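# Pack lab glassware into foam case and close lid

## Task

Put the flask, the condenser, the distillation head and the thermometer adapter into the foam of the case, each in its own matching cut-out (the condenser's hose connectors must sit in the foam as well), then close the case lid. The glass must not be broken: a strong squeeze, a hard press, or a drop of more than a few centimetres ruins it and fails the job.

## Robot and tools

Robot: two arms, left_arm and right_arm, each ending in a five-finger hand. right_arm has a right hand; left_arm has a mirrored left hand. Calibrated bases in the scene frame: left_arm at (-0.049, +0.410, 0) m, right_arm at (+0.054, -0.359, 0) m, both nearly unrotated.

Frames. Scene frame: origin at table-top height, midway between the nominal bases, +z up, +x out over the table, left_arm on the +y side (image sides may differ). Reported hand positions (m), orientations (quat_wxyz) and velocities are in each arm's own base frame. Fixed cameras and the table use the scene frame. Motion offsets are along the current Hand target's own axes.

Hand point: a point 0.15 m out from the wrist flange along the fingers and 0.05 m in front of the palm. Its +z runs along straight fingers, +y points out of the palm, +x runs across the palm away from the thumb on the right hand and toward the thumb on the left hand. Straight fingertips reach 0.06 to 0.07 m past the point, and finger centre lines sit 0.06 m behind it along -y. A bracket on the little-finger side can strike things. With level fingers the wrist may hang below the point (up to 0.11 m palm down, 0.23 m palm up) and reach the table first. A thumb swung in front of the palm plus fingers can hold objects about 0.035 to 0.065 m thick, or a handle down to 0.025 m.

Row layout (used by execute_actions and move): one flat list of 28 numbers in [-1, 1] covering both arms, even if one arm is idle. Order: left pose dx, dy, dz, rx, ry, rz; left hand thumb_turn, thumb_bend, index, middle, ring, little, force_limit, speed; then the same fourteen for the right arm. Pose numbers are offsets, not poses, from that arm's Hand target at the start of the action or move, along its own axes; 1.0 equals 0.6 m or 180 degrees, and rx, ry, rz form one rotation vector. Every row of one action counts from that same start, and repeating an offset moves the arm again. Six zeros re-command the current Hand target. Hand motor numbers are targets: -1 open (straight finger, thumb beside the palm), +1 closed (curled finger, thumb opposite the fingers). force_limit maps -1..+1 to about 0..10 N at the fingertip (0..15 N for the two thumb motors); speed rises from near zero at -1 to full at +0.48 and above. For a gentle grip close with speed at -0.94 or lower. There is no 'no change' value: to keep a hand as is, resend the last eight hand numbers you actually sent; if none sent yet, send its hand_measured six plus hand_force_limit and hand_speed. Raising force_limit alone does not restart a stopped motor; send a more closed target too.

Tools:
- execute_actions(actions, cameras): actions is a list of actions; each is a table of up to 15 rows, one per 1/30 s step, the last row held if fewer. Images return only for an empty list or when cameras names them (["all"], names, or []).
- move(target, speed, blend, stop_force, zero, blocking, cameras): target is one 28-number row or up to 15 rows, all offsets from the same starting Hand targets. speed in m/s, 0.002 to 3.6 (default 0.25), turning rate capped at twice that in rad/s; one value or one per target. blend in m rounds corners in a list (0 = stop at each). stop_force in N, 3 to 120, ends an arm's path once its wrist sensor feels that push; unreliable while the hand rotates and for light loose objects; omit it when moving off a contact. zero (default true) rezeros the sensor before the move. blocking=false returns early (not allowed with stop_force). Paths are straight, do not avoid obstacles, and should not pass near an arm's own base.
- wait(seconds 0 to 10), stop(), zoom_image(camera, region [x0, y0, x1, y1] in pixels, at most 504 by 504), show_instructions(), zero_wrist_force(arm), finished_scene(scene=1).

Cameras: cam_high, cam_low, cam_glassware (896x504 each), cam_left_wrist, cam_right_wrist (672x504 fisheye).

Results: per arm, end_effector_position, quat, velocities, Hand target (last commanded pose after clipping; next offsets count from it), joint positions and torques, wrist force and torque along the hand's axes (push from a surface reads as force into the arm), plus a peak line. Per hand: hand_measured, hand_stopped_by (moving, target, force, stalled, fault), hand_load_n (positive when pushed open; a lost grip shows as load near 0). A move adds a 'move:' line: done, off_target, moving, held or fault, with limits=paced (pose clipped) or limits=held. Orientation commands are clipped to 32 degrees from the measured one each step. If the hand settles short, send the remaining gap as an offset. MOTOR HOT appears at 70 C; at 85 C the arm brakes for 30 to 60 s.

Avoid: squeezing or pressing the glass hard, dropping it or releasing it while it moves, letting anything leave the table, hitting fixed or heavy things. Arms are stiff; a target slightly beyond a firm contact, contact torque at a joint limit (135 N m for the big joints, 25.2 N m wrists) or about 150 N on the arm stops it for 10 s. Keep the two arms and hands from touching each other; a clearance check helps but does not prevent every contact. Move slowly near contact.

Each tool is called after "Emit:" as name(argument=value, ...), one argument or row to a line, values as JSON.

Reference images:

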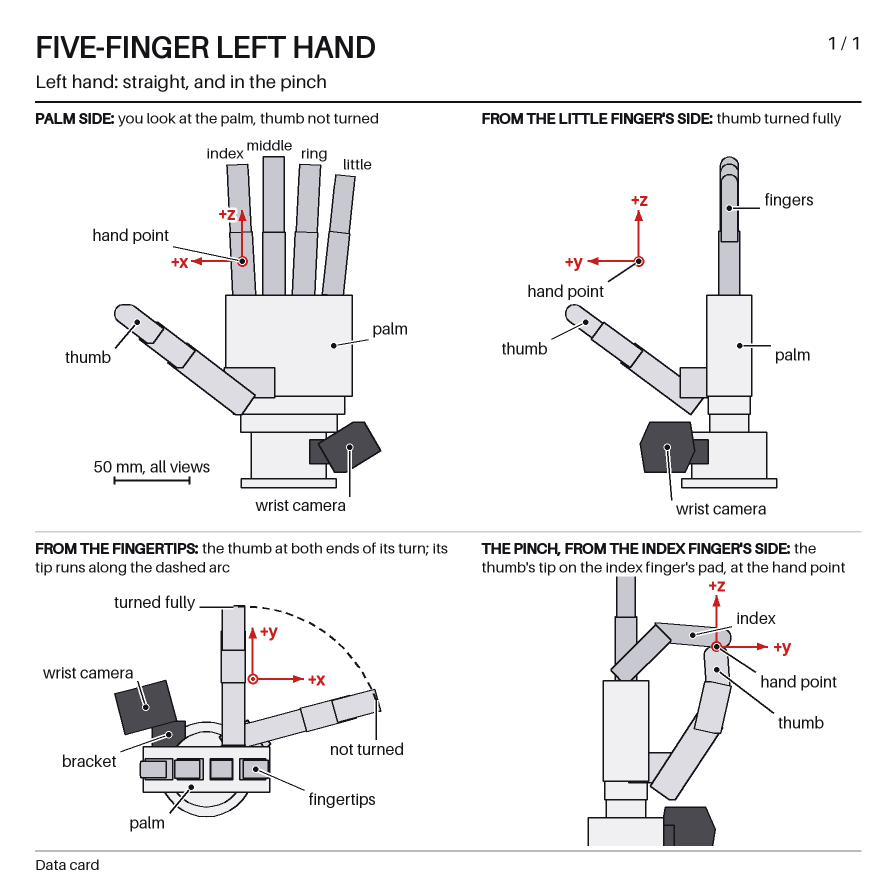

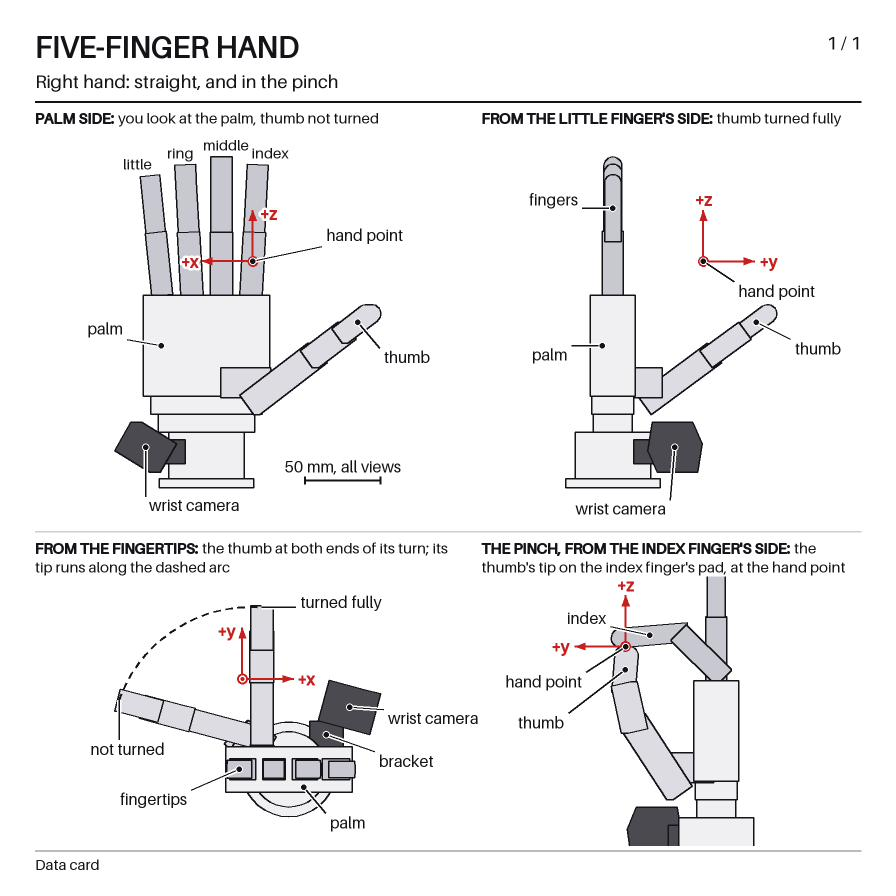

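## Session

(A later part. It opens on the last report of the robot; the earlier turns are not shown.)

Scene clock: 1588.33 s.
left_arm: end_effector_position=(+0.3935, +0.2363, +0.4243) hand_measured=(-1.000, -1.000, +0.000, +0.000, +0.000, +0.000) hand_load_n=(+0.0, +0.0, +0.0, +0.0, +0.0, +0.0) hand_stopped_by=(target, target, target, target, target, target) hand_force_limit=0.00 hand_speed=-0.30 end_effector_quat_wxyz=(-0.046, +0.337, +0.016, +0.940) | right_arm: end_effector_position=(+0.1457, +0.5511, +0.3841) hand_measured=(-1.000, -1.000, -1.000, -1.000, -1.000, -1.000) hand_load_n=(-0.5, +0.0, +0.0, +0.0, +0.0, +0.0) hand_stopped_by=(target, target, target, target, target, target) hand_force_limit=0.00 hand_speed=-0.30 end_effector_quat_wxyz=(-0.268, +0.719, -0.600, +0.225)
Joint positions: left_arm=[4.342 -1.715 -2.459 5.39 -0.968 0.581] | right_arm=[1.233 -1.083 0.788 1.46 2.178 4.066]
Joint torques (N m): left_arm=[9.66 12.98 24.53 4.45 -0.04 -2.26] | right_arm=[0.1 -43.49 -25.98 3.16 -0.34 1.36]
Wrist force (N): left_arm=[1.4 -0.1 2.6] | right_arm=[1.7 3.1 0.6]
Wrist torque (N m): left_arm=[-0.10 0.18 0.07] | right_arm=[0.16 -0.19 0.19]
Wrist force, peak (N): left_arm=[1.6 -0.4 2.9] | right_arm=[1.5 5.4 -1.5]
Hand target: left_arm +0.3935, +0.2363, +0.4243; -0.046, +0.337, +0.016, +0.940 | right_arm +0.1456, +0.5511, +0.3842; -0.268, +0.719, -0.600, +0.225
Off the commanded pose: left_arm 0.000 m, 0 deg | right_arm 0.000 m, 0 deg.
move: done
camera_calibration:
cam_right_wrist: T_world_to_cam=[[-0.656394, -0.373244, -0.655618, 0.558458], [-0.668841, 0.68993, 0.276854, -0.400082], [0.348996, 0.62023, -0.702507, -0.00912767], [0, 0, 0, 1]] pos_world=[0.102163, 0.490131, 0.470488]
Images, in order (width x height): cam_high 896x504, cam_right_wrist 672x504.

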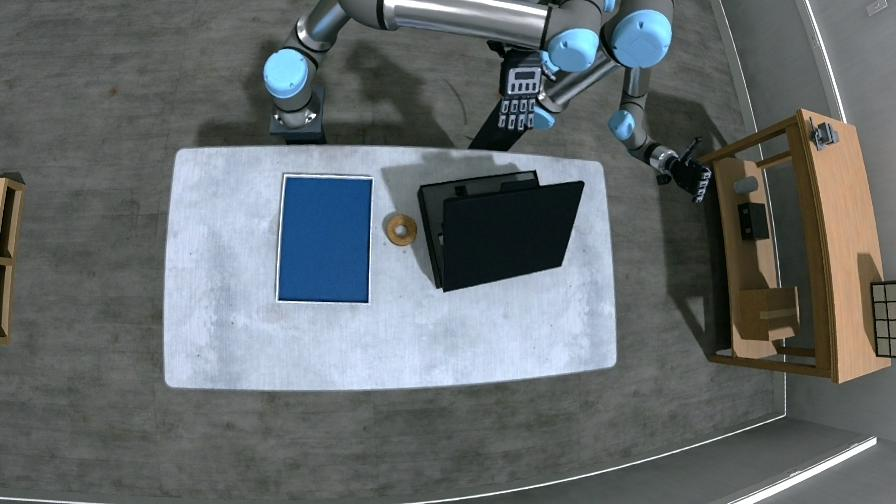

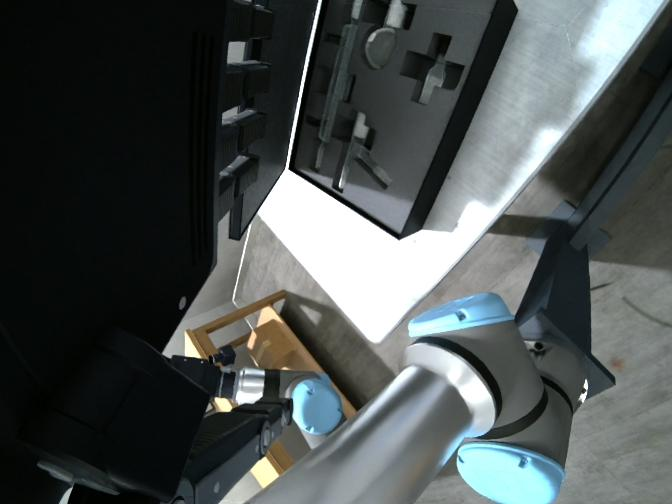

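Emit:
move(
  target=[0,0,0,0,0,0,-1,-1,0,0,0,0,0,-0.3,0,0,0,0,0,0,1,-0.2,-1,-1,-1,-1,0,-0.3],
  speed=0.15,
  cameras=["cam_right_wrist"],
)

Scene clock: 1592.90 s.
left_arm: end_effector_position=(+0.3935, +0.2363, +0.4243) hand_measured=(-1.000, -1.000, +0.000, +0.000, +0.000, +0.000) hand_load_n=(+0.0, +0.0, +0.0, +0.0, +0.0, +0.0) hand_stopped_by=(target, target, target, target, target, target) hand_force_limit=0.00 hand_speed=-0.30 end_effector_quat_wxyz=(-0.046, +0.337, +0.016, +0.940) | right_arm: end_effector_position=(+0.1456, +0.5511, +0.3842) hand_measured=(+1.000, -0.200, -1.000, -1.000, -1.000, -1.000) hand_load_n=(+0.0, +0.0, +0.0, +0.0, +0.0, +0.0) hand_stopped_by=(target, target, target, target, target, target) hand_force_limit=0.00 hand_speed=-0.30 end_effector_quat_wxyz=(-0.268, +0.719, -0.600, +0.225)
Joint positions: left_arm=[4.342 -1.715 -2.459 5.39 -0.968 0.581] | right_arm=[1.233 -1.083 0.788 1.461 2.177 4.066]
Joint torques (N m): left_arm=[10.1 12.01 25.01 4.24 -0.07 -2.3] | right_arm=[-3.01 -43.76 -15.31 0.94 0.77 0.65]
Wrist force (N): left_arm=[1.4 -0.2 2.6] | right_arm=[1.8 3.3 0.0]
Wrist torque (N m): left_arm=[-0.12 0.19 0.08] | right_arm=[0.23 -0.20 0.21]
Wrist force, peak (N): left_arm=[1.7 -0.5 2.9] | right_arm=[1.8 3.5 0.5]
Hand target: left_arm +0.3935, +0.2363, +0.4243; -0.046, +0.337, +0.016, +0.940 | right_arm +0.1456, +0.5511, +0.3842; -0.268, +0.719, -0.600, +0.225
Off the commanded pose: left_arm 0.000 m, 0 deg | right_arm 0.000 m, 0 deg.
move: done
camera_calibration:
cam_right_wrist: T_world_to_cam=[[-0.656467, -0.373197, -0.655572, 0.558421], [-0.668827, 0.68988, 0.277013, -0.400228], [0.348886, 0.620314, -0.702488, -0.00906112], [0, 0, 0, 1]] pos_world=[0.102063, 0.490131, 0.470588]
Images, in order (width x height): cam_right_wrist 672x504.

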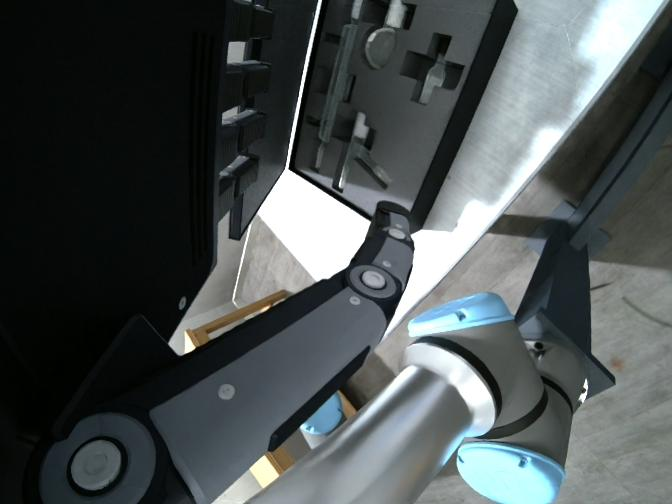

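Emit:
move(
  target=[0,0,0,0,0,0,-1,-1,0,0,0,0,0,-0.3,0,-0.1308,0.1442,0,0,0,1,-0.2,-1,-1,-1,-1,0,-0.3],
  speed=0.1,
  cameras=["cam_high", "cam_right_wrist"],
)

Scene clock: 1599.57 s.
left_arm: end_effector_position=(+0.3935, +0.2363, +0.4243) hand_measured=(-1.000, -1.000, +0.000, +0.000, +0.000, +0.000) hand_load_n=(+0.0, +0.0, +0.0, +0.0, +0.0, +0.0) hand_stopped_by=(target, target, target, target, target, target) hand_force_limit=0.00 hand_speed=-0.30 end_effector_quat_wxyz=(-0.046, +0.337, +0.016, +0.940) | right_arm: end_effector_position=(+0.2597, +0.5718, +0.3703) hand_measured=(+1.000, -0.200, -1.000, -1.000, -1.000, -1.000) hand_load_n=(+0.0, +0.0, +0.0, +0.0, +0.0, -0.5) hand_stopped_by=(target, target, target, target, target, target) hand_force_limit=0.00 hand_speed=-0.30 end_effector_quat_wxyz=(-0.268, +0.719, -0.600, +0.225)
Joint positions: left_arm=[4.342 -1.715 -2.459 5.39 -0.968 0.581] | right_arm=[1.044 -0.959 0.602 1.416 2.093 3.866]
Joint torques (N m): left_arm=[9.73 13.44 25.1 4.41 -0.1 -2.28] | right_arm=[-1.47 -45.13 -15.07 0.73 2 0.13]
Wrist force (N): left_arm=[1.3 -0.2 2.9] | right_arm=[1.7 3.3 0.3]
Wrist torque (N m): left_arm=[-0.14 0.20 0.07] | right_arm=[0.22 -0.20 0.09]
Wrist force, peak (N): left_arm=[1.7 -0.4 2.9] | right_arm=[1.5 4.1 -0.3]
Hand target: left_arm +0.3935, +0.2363, +0.4243; -0.046, +0.337, +0.016, +0.940 | right_arm +0.2598, +0.5718, +0.3703; -0.268, +0.719, -0.600, +0.225
Off the commanded pose: left_arm 0.000 m, 0 deg | right_arm 0.000 m, 0 deg.
move: done
camera_calibration:
cam_right_wrist: T_world_to_cam=[[-0.656595, -0.373229, -0.655426, 0.631915], [-0.668749, 0.689937, 0.27706, -0.334412], [0.348795, 0.620232, -0.702606, -0.0713587], [0, 0, 0, 1]] pos_world=[0.216164, 0.510831, 0.456689]
Images, in order (width x height): cam_high 896x504, cam_right_wrist 672x504.

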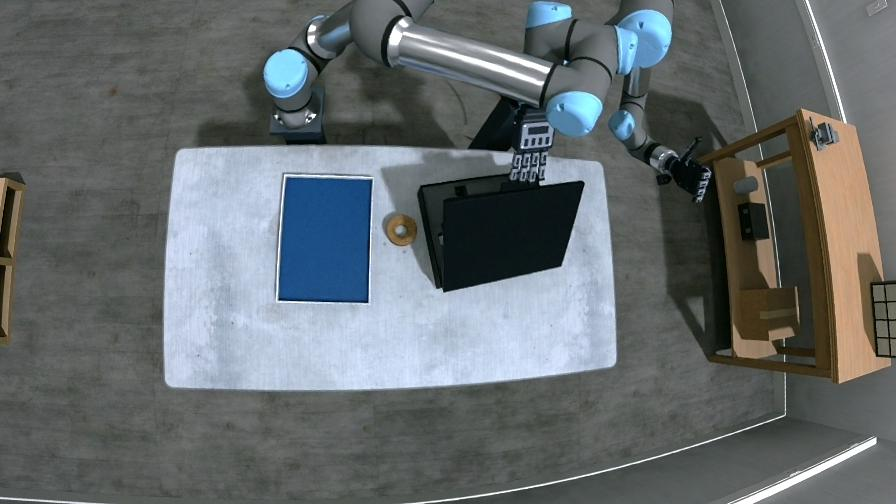

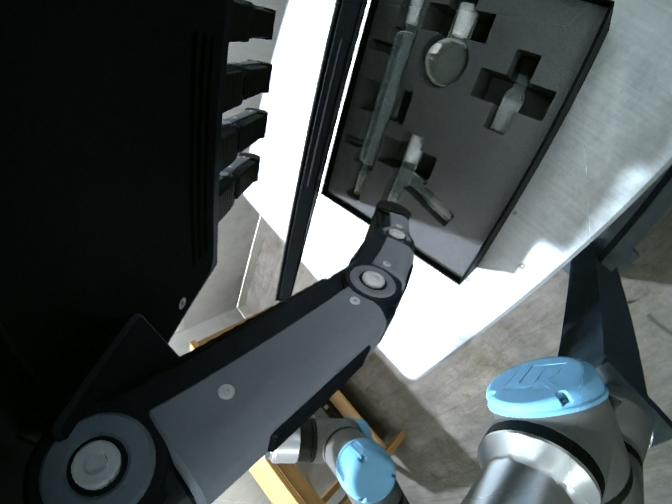

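Emit:
move(
  target=[0,0,0,0,0,0,-1,-1,0,0,0,0,0,-0.3,0,0,0.11,0,0,0,1,-0.2,-1,-1,-1,-1,0,-0.3],
  speed=0.04,
  stop_force=5,
  cameras=["cam_high", "cam_right_wrist"],
)

Scene clock: 1604.47 s.
left_arm: end_effector_position=(+0.3935, +0.2363, +0.4243) hand_measured=(-1.000, -1.000, +0.000, +0.000, +0.000, +0.000) hand_load_n=(+0.0, +0.0, +0.0, +0.0, +0.0, +0.0) hand_stopped_by=(target, target, target, target, target, target) hand_force_limit=0.00 hand_speed=-0.30 end_effector_quat_wxyz=(-0.046, +0.337, +0.016, +0.940) | right_arm: end_effector_position=(+0.3023, +0.5795, +0.3205) hand_measured=(+1.000, -0.200, -1.000, -1.000, -1.000, -1.000) hand_load_n=(+0.0, +0.0, +0.0, +0.0, +0.0, +0.0) hand_stopped_by=(target, target, target, target, target, target) hand_force_limit=0.00 hand_speed=-0.30 end_effector_quat_wxyz=(-0.268, +0.719, -0.600, +0.225)
Joint positions: left_arm=[4.342 -1.715 -2.459 5.39 -0.968 0.581] | right_arm=[0.984 -0.941 0.698 1.272 2.063 3.806]
Joint torques (N m): left_arm=[9.65 13.2 25.81 4.25 -0.16 -2.33] | right_arm=[7.52 -49.58 -27.21 1.32 2.13 1.31]
Wrist force (N): left_arm=[1.5 -0.2 2.6] | right_arm=[1.7 3.1 0.3]
Wrist torque (N m): left_arm=[-0.13 0.16 0.09] | right_arm=[0.17 -0.21 0.18]
Wrist force, peak (N): left_arm=[1.6 -0.3 2.9] | right_arm=[2.0 3.4 0.3]
Hand target: left_arm +0.3935, +0.2363, +0.4243; -0.046, +0.337, +0.016, +0.940 | right_arm +0.3023, +0.5795, +0.3205; -0.268, +0.719, -0.600, +0.225
Off the commanded pose: left_arm 0.000 m, 0 deg | right_arm 0.000 m, 0 deg.
move: done
camera_calibration:
cam_right_wrist: T_world_to_cam=[[-0.656467, -0.373197, -0.655572, 0.630128], [-0.668827, 0.68988, 0.277013, -0.29737], [0.348886, 0.620314, -0.702488, -0.126097], [0, 0, 0, 1]] pos_world=[0.258763, 0.518531, 0.406888]
Images, in order (width x height): cam_high 896x504, cam_right_wrist 672x504.

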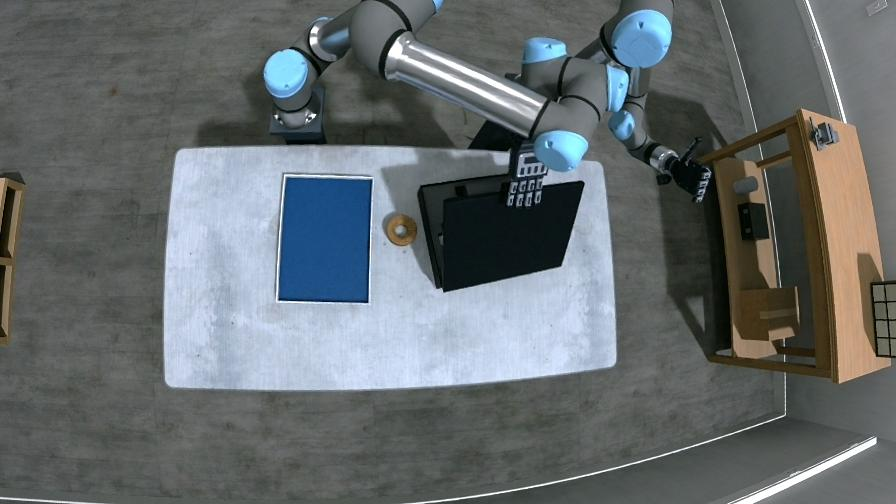

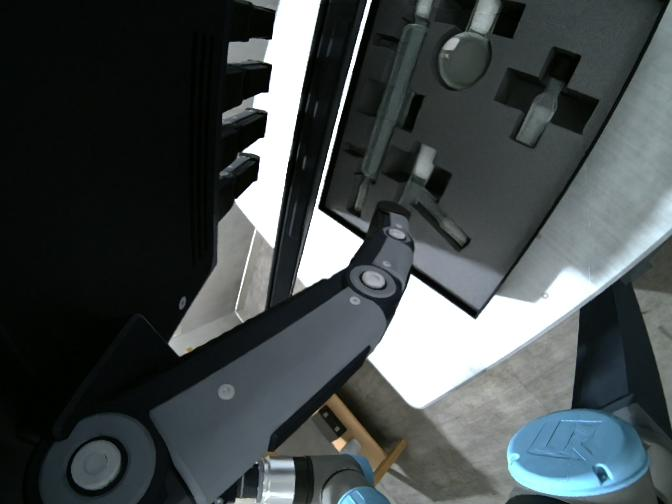

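Emit:
move(
  target=[0,0,0,0,0,0,-1,-1,0,0,0,0,0,-0.3,0,0,0.07,0,0,0,1,-0.2,-1,-1,-1,-1,0,-0.3],
  speed=0.03,
  stop_force=4,
  cameras=["cam_high", "cam_right_wrist"],
)

Emit:
zoom_image(
  camera="cam_high",
  region=[400, 90, 640, 310],
)

Scene clock: 1609.30 s.
left_arm: end_effector_position=(+0.3935, +0.2363, +0.4243) hand_measured=(-1.000, -1.000, +0.000, +0.000, +0.000, +0.000) hand_load_n=(+0.0, +0.0, +0.0, +0.0, +0.0, +0.0) hand_stopped_by=(target, target, target, target, target, target) hand_force_limit=0.00 hand_speed=-0.30 end_effector_quat_wxyz=(-0.046, +0.337, +0.016, +0.940) | right_arm: end_effector_position=(+0.3294, +0.5844, +0.2888) hand_measured=(+1.000, -0.200, -1.000, -1.000, -1.000, -1.000) hand_load_n=(+0.0, +0.0, +0.0, -0.5, +0.0, +0.0) hand_stopped_by=(target, target, target, target, target, target) hand_force_limit=0.00 hand_speed=-0.30 end_effector_quat_wxyz=(-0.268, +0.719, -0.600, +0.225)
Joint positions: left_arm=[4.342 -1.715 -2.459 5.39 -0.968 0.581] | right_arm=[0.949 -0.915 0.734 1.194 2.045 3.772]
Joint torques (N m): left_arm=[9.68 12.53 25.13 4.33 -0.11 -2.32] | right_arm=[7.34 -51.23 -27.27 2.55 2.26 1.38]
Wrist force (N): left_arm=[1.5 -0.3 2.6] | right_arm=[2.1 2.8 0.3]
Wrist torque (N m): left_arm=[-0.13 0.16 0.09] | right_arm=[0.13 -0.27 0.21]
Wrist force, peak (N): left_arm=[1.7 -0.2 2.9] | right_arm=[2.0 3.4 0.4]
Hand target: left_arm +0.3935, +0.2363, +0.4243; -0.046, +0.337, +0.016, +0.940 | right_arm +0.3294, +0.5844, +0.2888; -0.268, +0.719, -0.600, +0.225
Off the commanded pose: left_arm 0.000 m, 0 deg | right_arm 0.000 m, 0 deg.
move: done
camera_calibration:
cam_right_wrist: T_world_to_cam=[[-0.656467, -0.373197, -0.655572, 0.628928], [-0.668827, 0.68988, 0.277013, -0.273775], [0.348886, 0.620314, -0.702488, -0.160798], [0, 0, 0, 1]] pos_world=[0.285863, 0.523331, 0.375188]
Images, in order (width x height): cam_high 896x504, cam_right_wrist 672x504.

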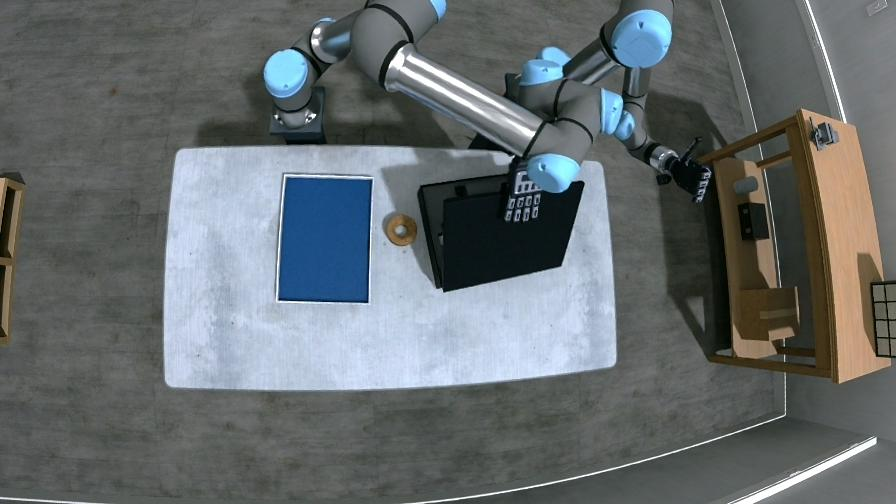

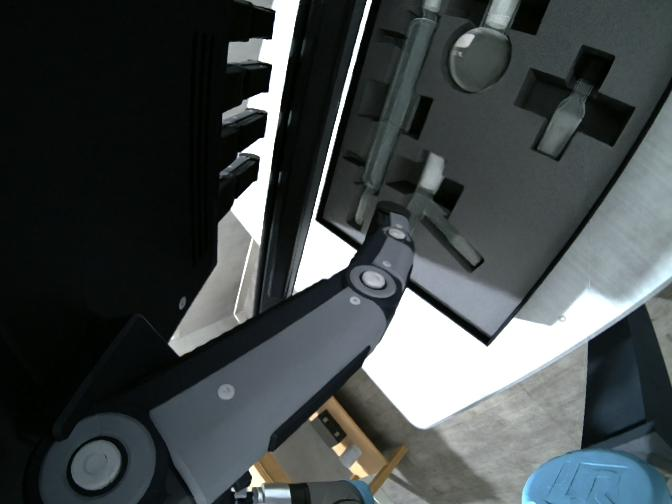

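Scaled by 2.100 from the camera's 896x504 image, which has a finer 1280x720 frame.

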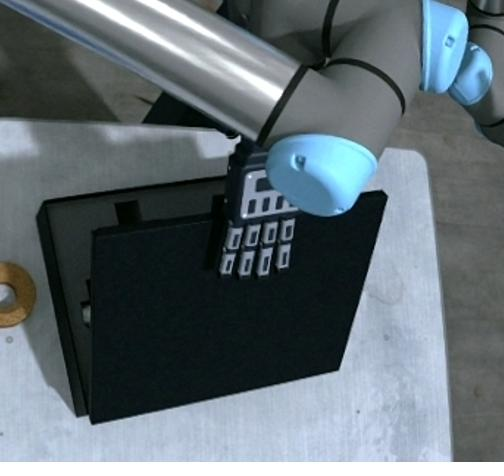

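Emit:
move(
  target=[0,0,0,0,0,0,-1,-1,0,0,0,0,0,-0.3,0,0,0,0,0,0,1,-0.1,-0.75,-0.75,-0.75,-0.75,-0.5,-0.6],
  speed=0.03,
  cameras=["cam_right_wrist"],
)

Emit:
zoom_image(
  camera="cam_right_wrist",
  region=[200, 0, 500, 300],
)

Scene clock: 1615.27 s.
left_arm: end_effector_position=(+0.3935, +0.2363, +0.4243) hand_measured=(-1.000, -1.000, +0.000, +0.000, +0.000, +0.000) hand_load_n=(+0.0, +0.0, +0.0, +0.0, +0.0, +0.0) hand_stopped_by=(target, target, target, target, target, target) hand_force_limit=0.00 hand_speed=-0.30 end_effector_quat_wxyz=(-0.046, +0.337, +0.016, +0.940) | right_arm: end_effector_position=(+0.3294, +0.5844, +0.2888) hand_measured=(+1.000, -0.100, -0.750, -0.750, -0.750, -0.750) hand_load_n=(+0.0, +0.0, +0.0, +0.0, +0.0, +0.0) hand_stopped_by=(target, target, target, target, target, target) hand_force_limit=-0.50 hand_speed=-0.60 end_effector_quat_wxyz=(-0.268, +0.719, -0.600, +0.225)
Joint positions: left_arm=[4.342 -1.715 -2.459 5.39 -0.968 0.581] | right_arm=[0.949 -0.915 0.734 1.194 2.045 3.772]
Joint torques (N m): left_arm=[8.89 12.72 25.39 4.37 -0.21 -2.17] | right_arm=[7 -50.62 -25.72 1.12 1.01 1.25]
Wrist force (N): left_arm=[1.5 -0.3 2.8] | right_arm=[1.5 3.3 0.2]
Wrist torque (N m): left_arm=[-0.15 0.17 0.09] | right_arm=[0.21 -0.17 0.18]
Wrist force, peak (N): left_arm=[1.7 -0.1 2.9] | right_arm=[1.8 3.6 0.1]
Hand target: left_arm +0.3935, +0.2363, +0.4243; -0.046, +0.337, +0.016, +0.940 | right_arm +0.3294, +0.5844, +0.2888; -0.268, +0.719, -0.600, +0.225
Off the commanded pose: left_arm 0.000 m, 0 deg | right_arm 0.000 m, 0 deg.
move: done
camera_calibration:
cam_right_wrist: T_world_to_cam=[[-0.656481, -0.373219, -0.655546, 0.628934], [-0.668802, 0.689924, 0.276965, -0.273787], [0.348908, 0.620253, -0.702531, -0.160756], [0, 0, 0, 1]] pos_world=[0.285863, 0.523331, 0.375188]
Images, in order (width x height): cam_right_wrist 672x504.

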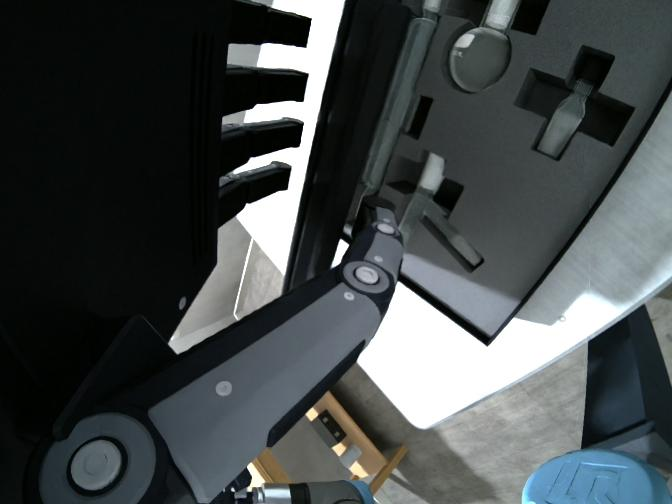

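Scaled by 1.680 from the camera's 672x504 image, which has a finer 960x720 frame.

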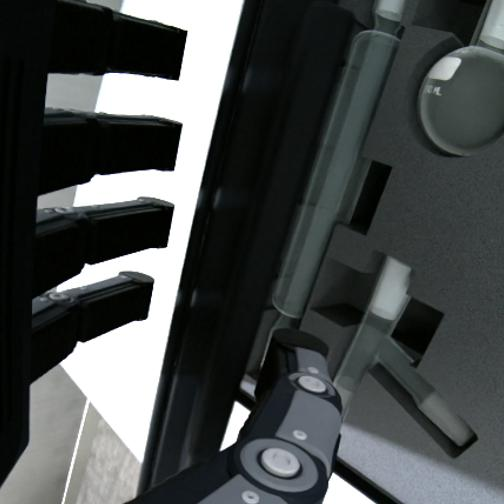

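Emit:
move(
  target=[0,0,0,0,0,0,-1,-1,0,0,0,0,0,-0.3,0,0.0427,0.0031,0.0278,0,0,1,-0.1,-0.75,-0.75,-0.75,-0.75,-0.5,-0.6],
  speed=0.03,
  cameras=["cam_right_wrist"],
)

Emit:
zoom_image(
  camera="cam_right_wrist",
  region=[200, 0, 500, 300],
)

Scene clock: 1622.07 s.
left_arm: end_effector_position=(+0.3935, +0.2363, +0.4243) hand_measured=(-1.000, -1.000, +0.000, +0.000, +0.000, +0.000) hand_load_n=(+0.0, +0.0, +0.0, +0.0, +0.0, +0.0) hand_stopped_by=(target, target, target, target, target, target) hand_force_limit=0.00 hand_speed=-0.30 end_effector_quat_wxyz=(-0.046, +0.337, +0.016, +0.940) | right_arm: end_effector_position=(+0.3115, +0.5811, +0.2707) hand_measured=(+1.000, -0.100, -0.750, -0.750, -0.750, -0.750) hand_load_n=(+0.0, +0.0, +0.0, +0.0, +0.0, +0.0) hand_stopped_by=(target, target, target, target, target, target) hand_force_limit=-0.50 hand_speed=-0.60 end_effector_quat_wxyz=(-0.300, +0.707, -0.590, +0.251) end_effector_velocity=(+0.000, +0.000, +0.000) end_effector_angular_velocity=(-0.002, +0.004, +0.001)
Joint positions: left_arm=[4.342 -1.715 -2.459 5.39 -0.968 0.581] | right_arm=[0.997 -0.998 0.932 1.021 2.124 3.779]
Joint velocities: left_arm=[within noise] | right_arm=[-0.001 0.002 -0.004 0.006 -0.003 0]
Joint torques (N m): left_arm=[8.95 13.71 25.72 4.35 -0.07 -2.16] | right_arm=[-5.29 -28.9 -27.6 2.64 -0.41 -0.19]
Wrist force (N): left_arm=[1.4 -0.2 2.6] | right_arm=[1.6 3.3 0.0]
Wrist torque (N m): left_arm=[-0.12 0.17 0.08] | right_arm=[0.23 -0.20 0.09]
Wrist force, peak (N): left_arm=[1.9 -0.2 3.0] | right_arm=[2.0 3.6 0.2]
Hand target: left_arm +0.3935, +0.2363, +0.4243; -0.046, +0.337, +0.016, +0.940 | right_arm +0.3116, +0.5811, +0.2706; -0.300, +0.707, -0.590, +0.251
Off the commanded pose: left_arm 0.000 m, 0 deg | right_arm 0.000 m, 0 deg.
move: done
camera_calibration:
cam_right_wrist: T_world_to_cam=[[-0.597466, -0.362437, -0.715313, 0.595666], [-0.690648, 0.68586, 0.229351, -0.256447], [0.407479, 0.631059, -0.660095, -0.201283], [0, 0, 0, 1]] pos_world=[0.260794, 0.5188, 0.352039]
Images, in order (width x height): cam_right_wrist 672x504.

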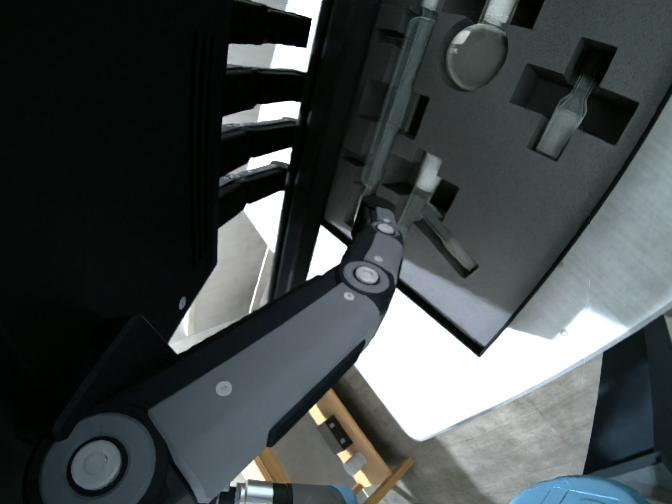

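Scaled by 1.680 from the camera's 672x504 image, which has a finer 960x720 frame.

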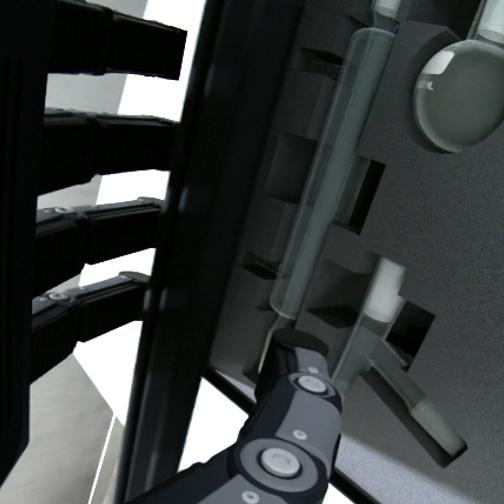

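Emit:
move(
  target=[0,0,0,0,0,0,-1,-1,0,0,0,0,0,-0.3,0,0.0423,0.0033,0.0278,0,0,1,-0.1,-0.75,-0.75,-0.75,-0.75,-0.5,-0.6],
  speed=0.03,
  cameras=["cam_right_wrist", "cam_low"],
)

Emit:
zoom_image(
  camera="cam_right_wrist",
  region=[200, 0, 500, 300],
)

Scene clock: 1625.17 s.
left_arm: end_effector_position=(+0.3935, +0.2363, +0.4243) hand_measured=(-1.000, -1.000, +0.000, +0.000, +0.000, +0.000) hand_load_n=(+0.0, +0.0, +0.0, +0.0, +0.0, +0.0) hand_stopped_by=(target, target, target, target, target, target) hand_force_limit=0.00 hand_speed=-0.30 end_effector_quat_wxyz=(-0.046, +0.337, +0.016, +0.940) | right_arm: end_effector_position=(+0.2956, +0.5782, +0.2511) hand_measured=(+1.000, -0.100, -0.750, -0.750, -0.750, -0.750) hand_load_n=(+0.0, +1.0, +0.0, +0.0, +0.0, +0.0) hand_stopped_by=(target, target, target, target, target, target) hand_force_limit=-0.50 hand_speed=-0.60 end_effector_quat_wxyz=(-0.330, +0.693, -0.578, +0.276)
Joint positions: left_arm=[4.342 -1.715 -2.459 5.39 -0.968 0.581] | right_arm=[1.046 -1.055 1.092 0.86 2.205 3.779]
Joint torques (N m): left_arm=[9.49 13.45 24.99 4.4 -0.26 -2.1] | right_arm=[-6.43 -28.38 -29.45 2.14 0 -1.5]
Wrist force (N): left_arm=[1.3 -0.2 2.6] | right_arm=[1.7 5.2 0.5]
Wrist torque (N m): left_arm=[-0.11 0.19 0.08] | right_arm=[0.35 -0.19 0.29]
Wrist force, peak (N): left_arm=[1.4 -0.1 3.0] | right_arm=[1.7 5.2 0.5]
Hand target: left_arm +0.3935, +0.2363, +0.4243; -0.046, +0.337, +0.016, +0.940 | right_arm +0.2957, +0.5782, +0.2510; -0.330, +0.693, -0.578, +0.276
Off the commanded pose: left_arm 0.000 m, 0 deg | right_arm 0.000 m, 0 deg.
move: done
camera_calibration:
cam_right_wrist: T_world_to_cam=[[-0.533591, -0.350918, -0.769505, 0.559083], [-0.708331, 0.682572, 0.179897, -0.241471], [0.462113, 0.641055, -0.61278, -0.239697], [0, 0, 0, 1]] pos_world=[0.238047, 0.514673, 0.326776]
Images, in order (width x height): cam_low 896x504, cam_right_wrist 672x504.

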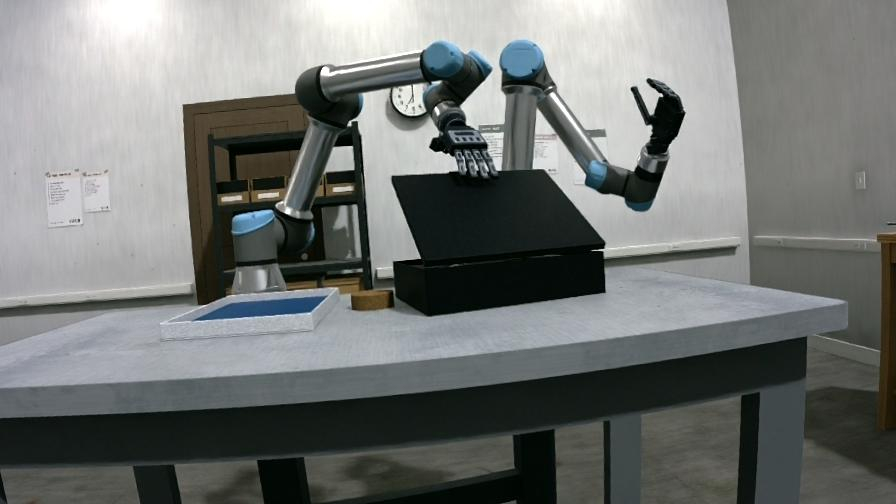

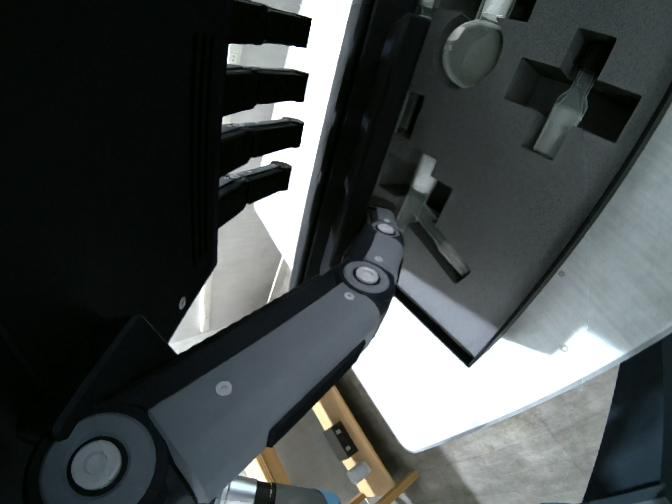

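Scaled by 1.680 from the camera's 672x504 image, which has a finer 960x720 frame.

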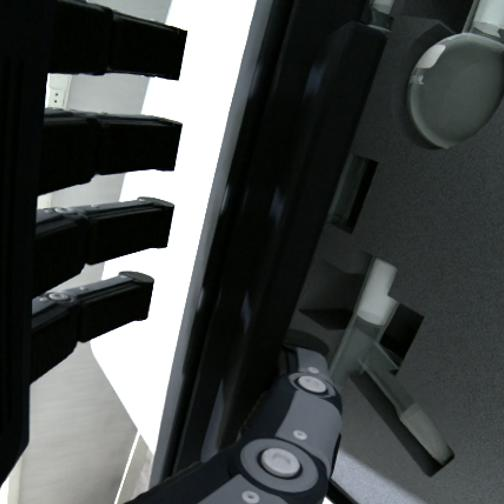

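Emit:
move(
  target=[
    [0,0,0,0,0,0,-1,-1,0,0,0,0,0,-0.3,0,0.0423,0.0033,0.0278,0,0,1,-0.1,-0.75,-0.75,-0.75,-0.75,-0.5,-0.6],
    [0,0,0,0,0,0,-1,-1,0,0,0,0,0,-0.3,0,0.0842,0.0103,0.0556,0,0,1,-0.1,-0.75,-0.75,-0.75,-0.75,-0.5,-0.6],
  ],
  speed=0.03,
  blend=[0.005, 0],
  cameras=["cam_right_wrist", "cam_low"],
)

Emit:
zoom_image(
  camera="cam_right_wrist",
  region=[200, 0, 500, 300],
)

Scene clock: 1632.37 s.
left_arm: end_effector_position=(+0.3935, +0.2363, +0.4243) hand_measured=(-1.000, -1.000, +0.000, +0.000, +0.000, +0.000) hand_load_n=(+0.0, +0.0, +0.0, +0.0, +0.0, -0.5) hand_stopped_by=(target, target, target, target, target, target) hand_force_limit=0.00 hand_speed=-0.30 end_effector_quat_wxyz=(-0.046, +0.337, +0.016, +0.940) | right_arm: end_effector_position=(+0.2690, +0.5733, +0.2078) hand_measured=(+1.000, -0.100, -0.750, -0.750, -0.750, -0.750) hand_load_n=(+0.0, +1.0, +0.0, +0.0, +0.0, +0.0) hand_stopped_by=(target, target, target, target, target, target) hand_force_limit=-0.50 hand_speed=-0.60 end_effector_quat_wxyz=(-0.389, +0.662, -0.552, +0.325) end_effector_velocity=(+0.000, +0.000, +0.001) end_effector_angular_velocity=(-0.001, +0.003, +0.001)
Joint positions: left_arm=[4.342 -1.715 -2.459 5.39 -0.968 0.581] | right_arm=[1.139 -1.115 1.348 0.535 2.369 3.746]
Joint velocities: left_arm=[within noise] | right_arm=[-0.001 0 -0.003 0.005 -0.003 0.001]
Joint torques (N m): left_arm=[8.42 12.96 24.9 4.25 -0.15 -2.02] | right_arm=[-4.68 -37.81 -29.16 2.2 -0.27 0.66]
Wrist force (N): left_arm=[1.5 -0.4 2.7] | right_arm=[1.5 5.3 0.5]
Wrist torque (N m): left_arm=[-0.15 0.17 0.09] | right_arm=[0.37 -0.15 0.28]
Wrist force, peak (N): left_arm=[1.5 -0.2 3.1] | right_arm=[2.0 5.1 0.6]
Hand target: left_arm +0.3935, +0.2363, +0.4243; -0.046, +0.337, +0.016, +0.940 | right_arm +0.2691, +0.5733, +0.2078; -0.389, +0.662, -0.552, +0.325
Off the commanded pose: left_arm 0.000 m, 0 deg | right_arm 0.000 m, 0 deg.
move: done
camera_calibration:
cam_right_wrist: T_world_to_cam=[[-0.393197, -0.325788, -0.859802, 0.476546], [-0.730623, 0.678418, 0.0770624, -0.219391], [0.558199, 0.658492, -0.50478, -0.309101], [0, 0, 0, 1]] pos_world=[0.199624, 0.507632, 0.270614]
Images, in order (width x height): cam_low 896x504, cam_right_wrist 672x504.

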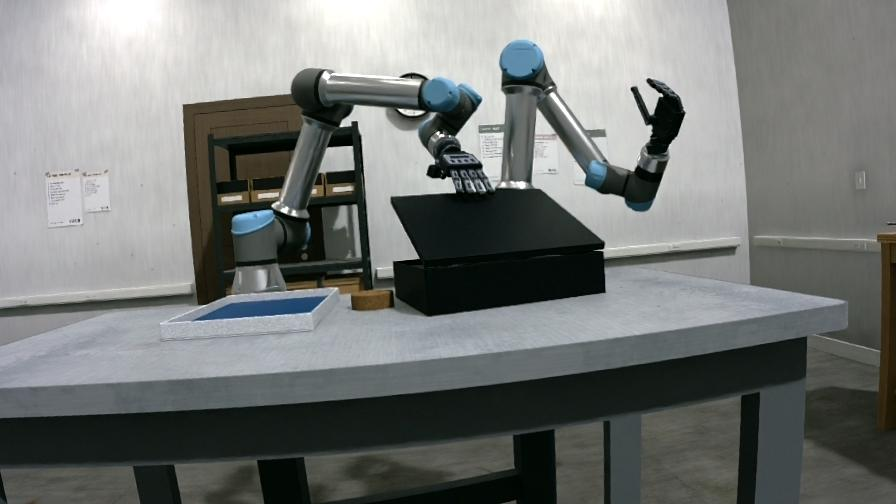

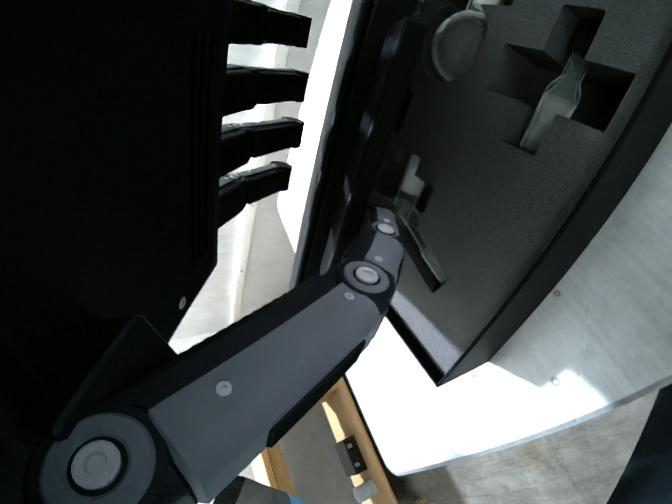

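Scaled by 1.680 from the camera's 672x504 image, which has a finer 960x720 frame.

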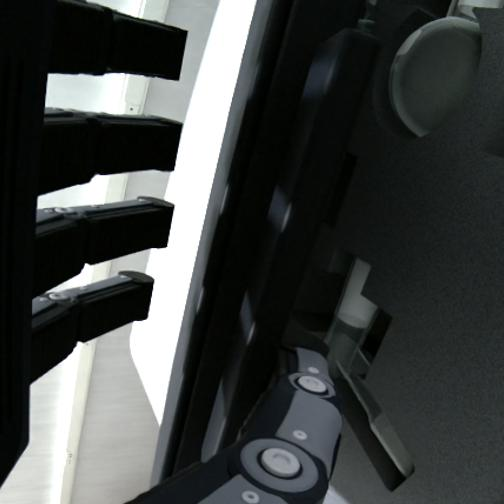

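Emit:
move(
  target=[
    [0,0,0,0,0,0,-1,-1,0,0,0,0,0,-0.3,0,0.0423,-0.0017,0.0278,0,0,1,-0.1,-0.75,-0.75,-0.75,-0.75,-0.5,-0.6],
    [0,0,0,0,0,0,-1,-1,0,0,0,0,0,-0.3,0,0.0842,0.0003,0.0556,0,0,1,-0.1,-0.75,-0.75,-0.75,-0.75,-0.5,-0.6],
  ],
  speed=0.03,
  blend=[0.005, 0],
  cameras=["cam_right_wrist", "cam_low", "cam_glassware"],
)

Emit:
zoom_image(
  camera="cam_right_wrist",
  region=[200, 0, 500, 300],
)

Scene clock: 1638.77 s.
left_arm: end_effector_position=(+0.3935, +0.2363, +0.4243) hand_measured=(-1.000, -1.000, +0.000, +0.000, +0.000, +0.000) hand_load_n=(+0.0, +0.0, +0.0, +0.0, +0.0, +0.0) hand_stopped_by=(target, target, target, target, target, target) hand_force_limit=0.00 hand_speed=-0.30 end_effector_quat_wxyz=(-0.046, +0.337, +0.016, +0.940) | right_arm: end_effector_position=(+0.2451, +0.5689, +0.1634) hand_measured=(+1.000, -0.100, -0.750, -0.750, -0.750, -0.750) hand_load_n=(+0.0, +0.5, +0.0, +0.0, +0.0, +0.0) hand_stopped_by=(target, target, target, target, target, target) hand_force_limit=-0.50 hand_speed=-0.60 end_effector_quat_wxyz=(-0.445, +0.625, -0.521, +0.372)
Joint positions: left_arm=[4.342 -1.715 -2.459 5.39 -0.968 0.581] | right_arm=[1.228 -1.126 1.552 0.178 2.531 3.655]
Joint torques (N m): left_arm=[9.31 13.65 24.59 4.4 -0.17 -2.06] | right_arm=[-5.01 -32.77 -26.56 2.01 -0.13 1.2]
Wrist force (N): left_arm=[1.3 -0.2 2.5] | right_arm=[1.4 5.5 -0.7]
Wrist torque (N m): left_arm=[-0.11 0.19 0.07] | right_arm=[0.46 -0.14 0.25]
Wrist force, peak (N): left_arm=[1.5 -0.5 2.9] | right_arm=[1.6 6.2 0.1]
Hand target: left_arm +0.3935, +0.2363, +0.4243; -0.046, +0.337, +0.016, +0.940 | right_arm +0.2451, +0.5690, +0.1636; -0.446, +0.625, -0.522, +0.372
Off the commanded pose: left_arm 0.000 m, 0 deg | right_arm 0.000 m, 0 deg.
move: done
camera_calibration:
cam_right_wrist: T_world_to_cam=[[-0.239567, -0.298027, -0.924006, 0.384542], [-0.734927, 0.677568, -0.0279966, -0.211746], [0.634421, 0.67237, -0.381351, -0.362052], [0, 0, 0, 1]] pos_world=[0.1662, 0.501509, 0.211322]
Images, in order (width x height): cam_low 896x504, cam_glassware 896x504, cam_right_wrist 672x504.

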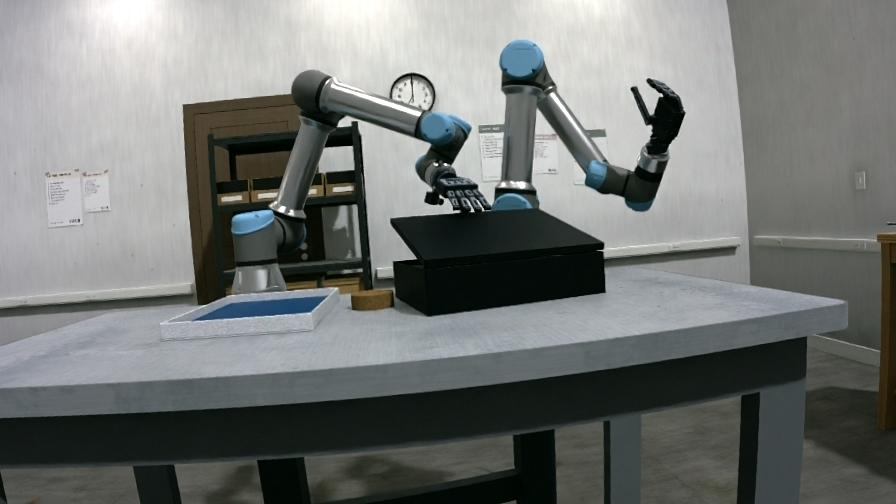

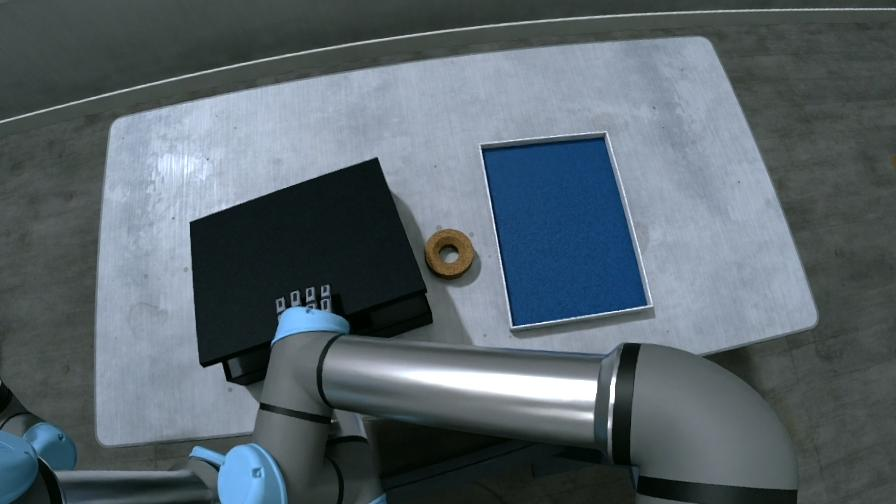

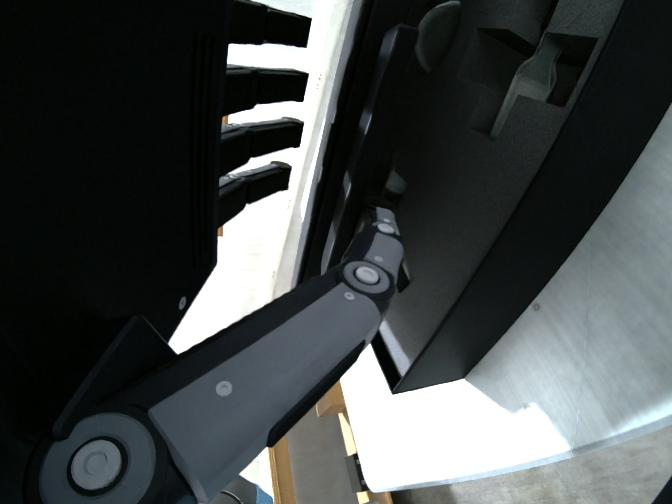

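Scaled by 1.680 from the camera's 672x504 image, which has a finer 960x720 frame.

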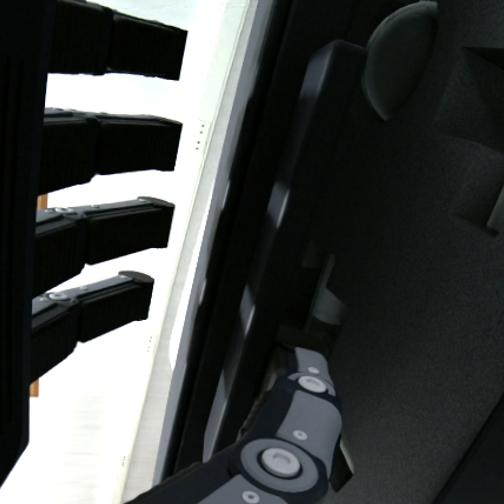

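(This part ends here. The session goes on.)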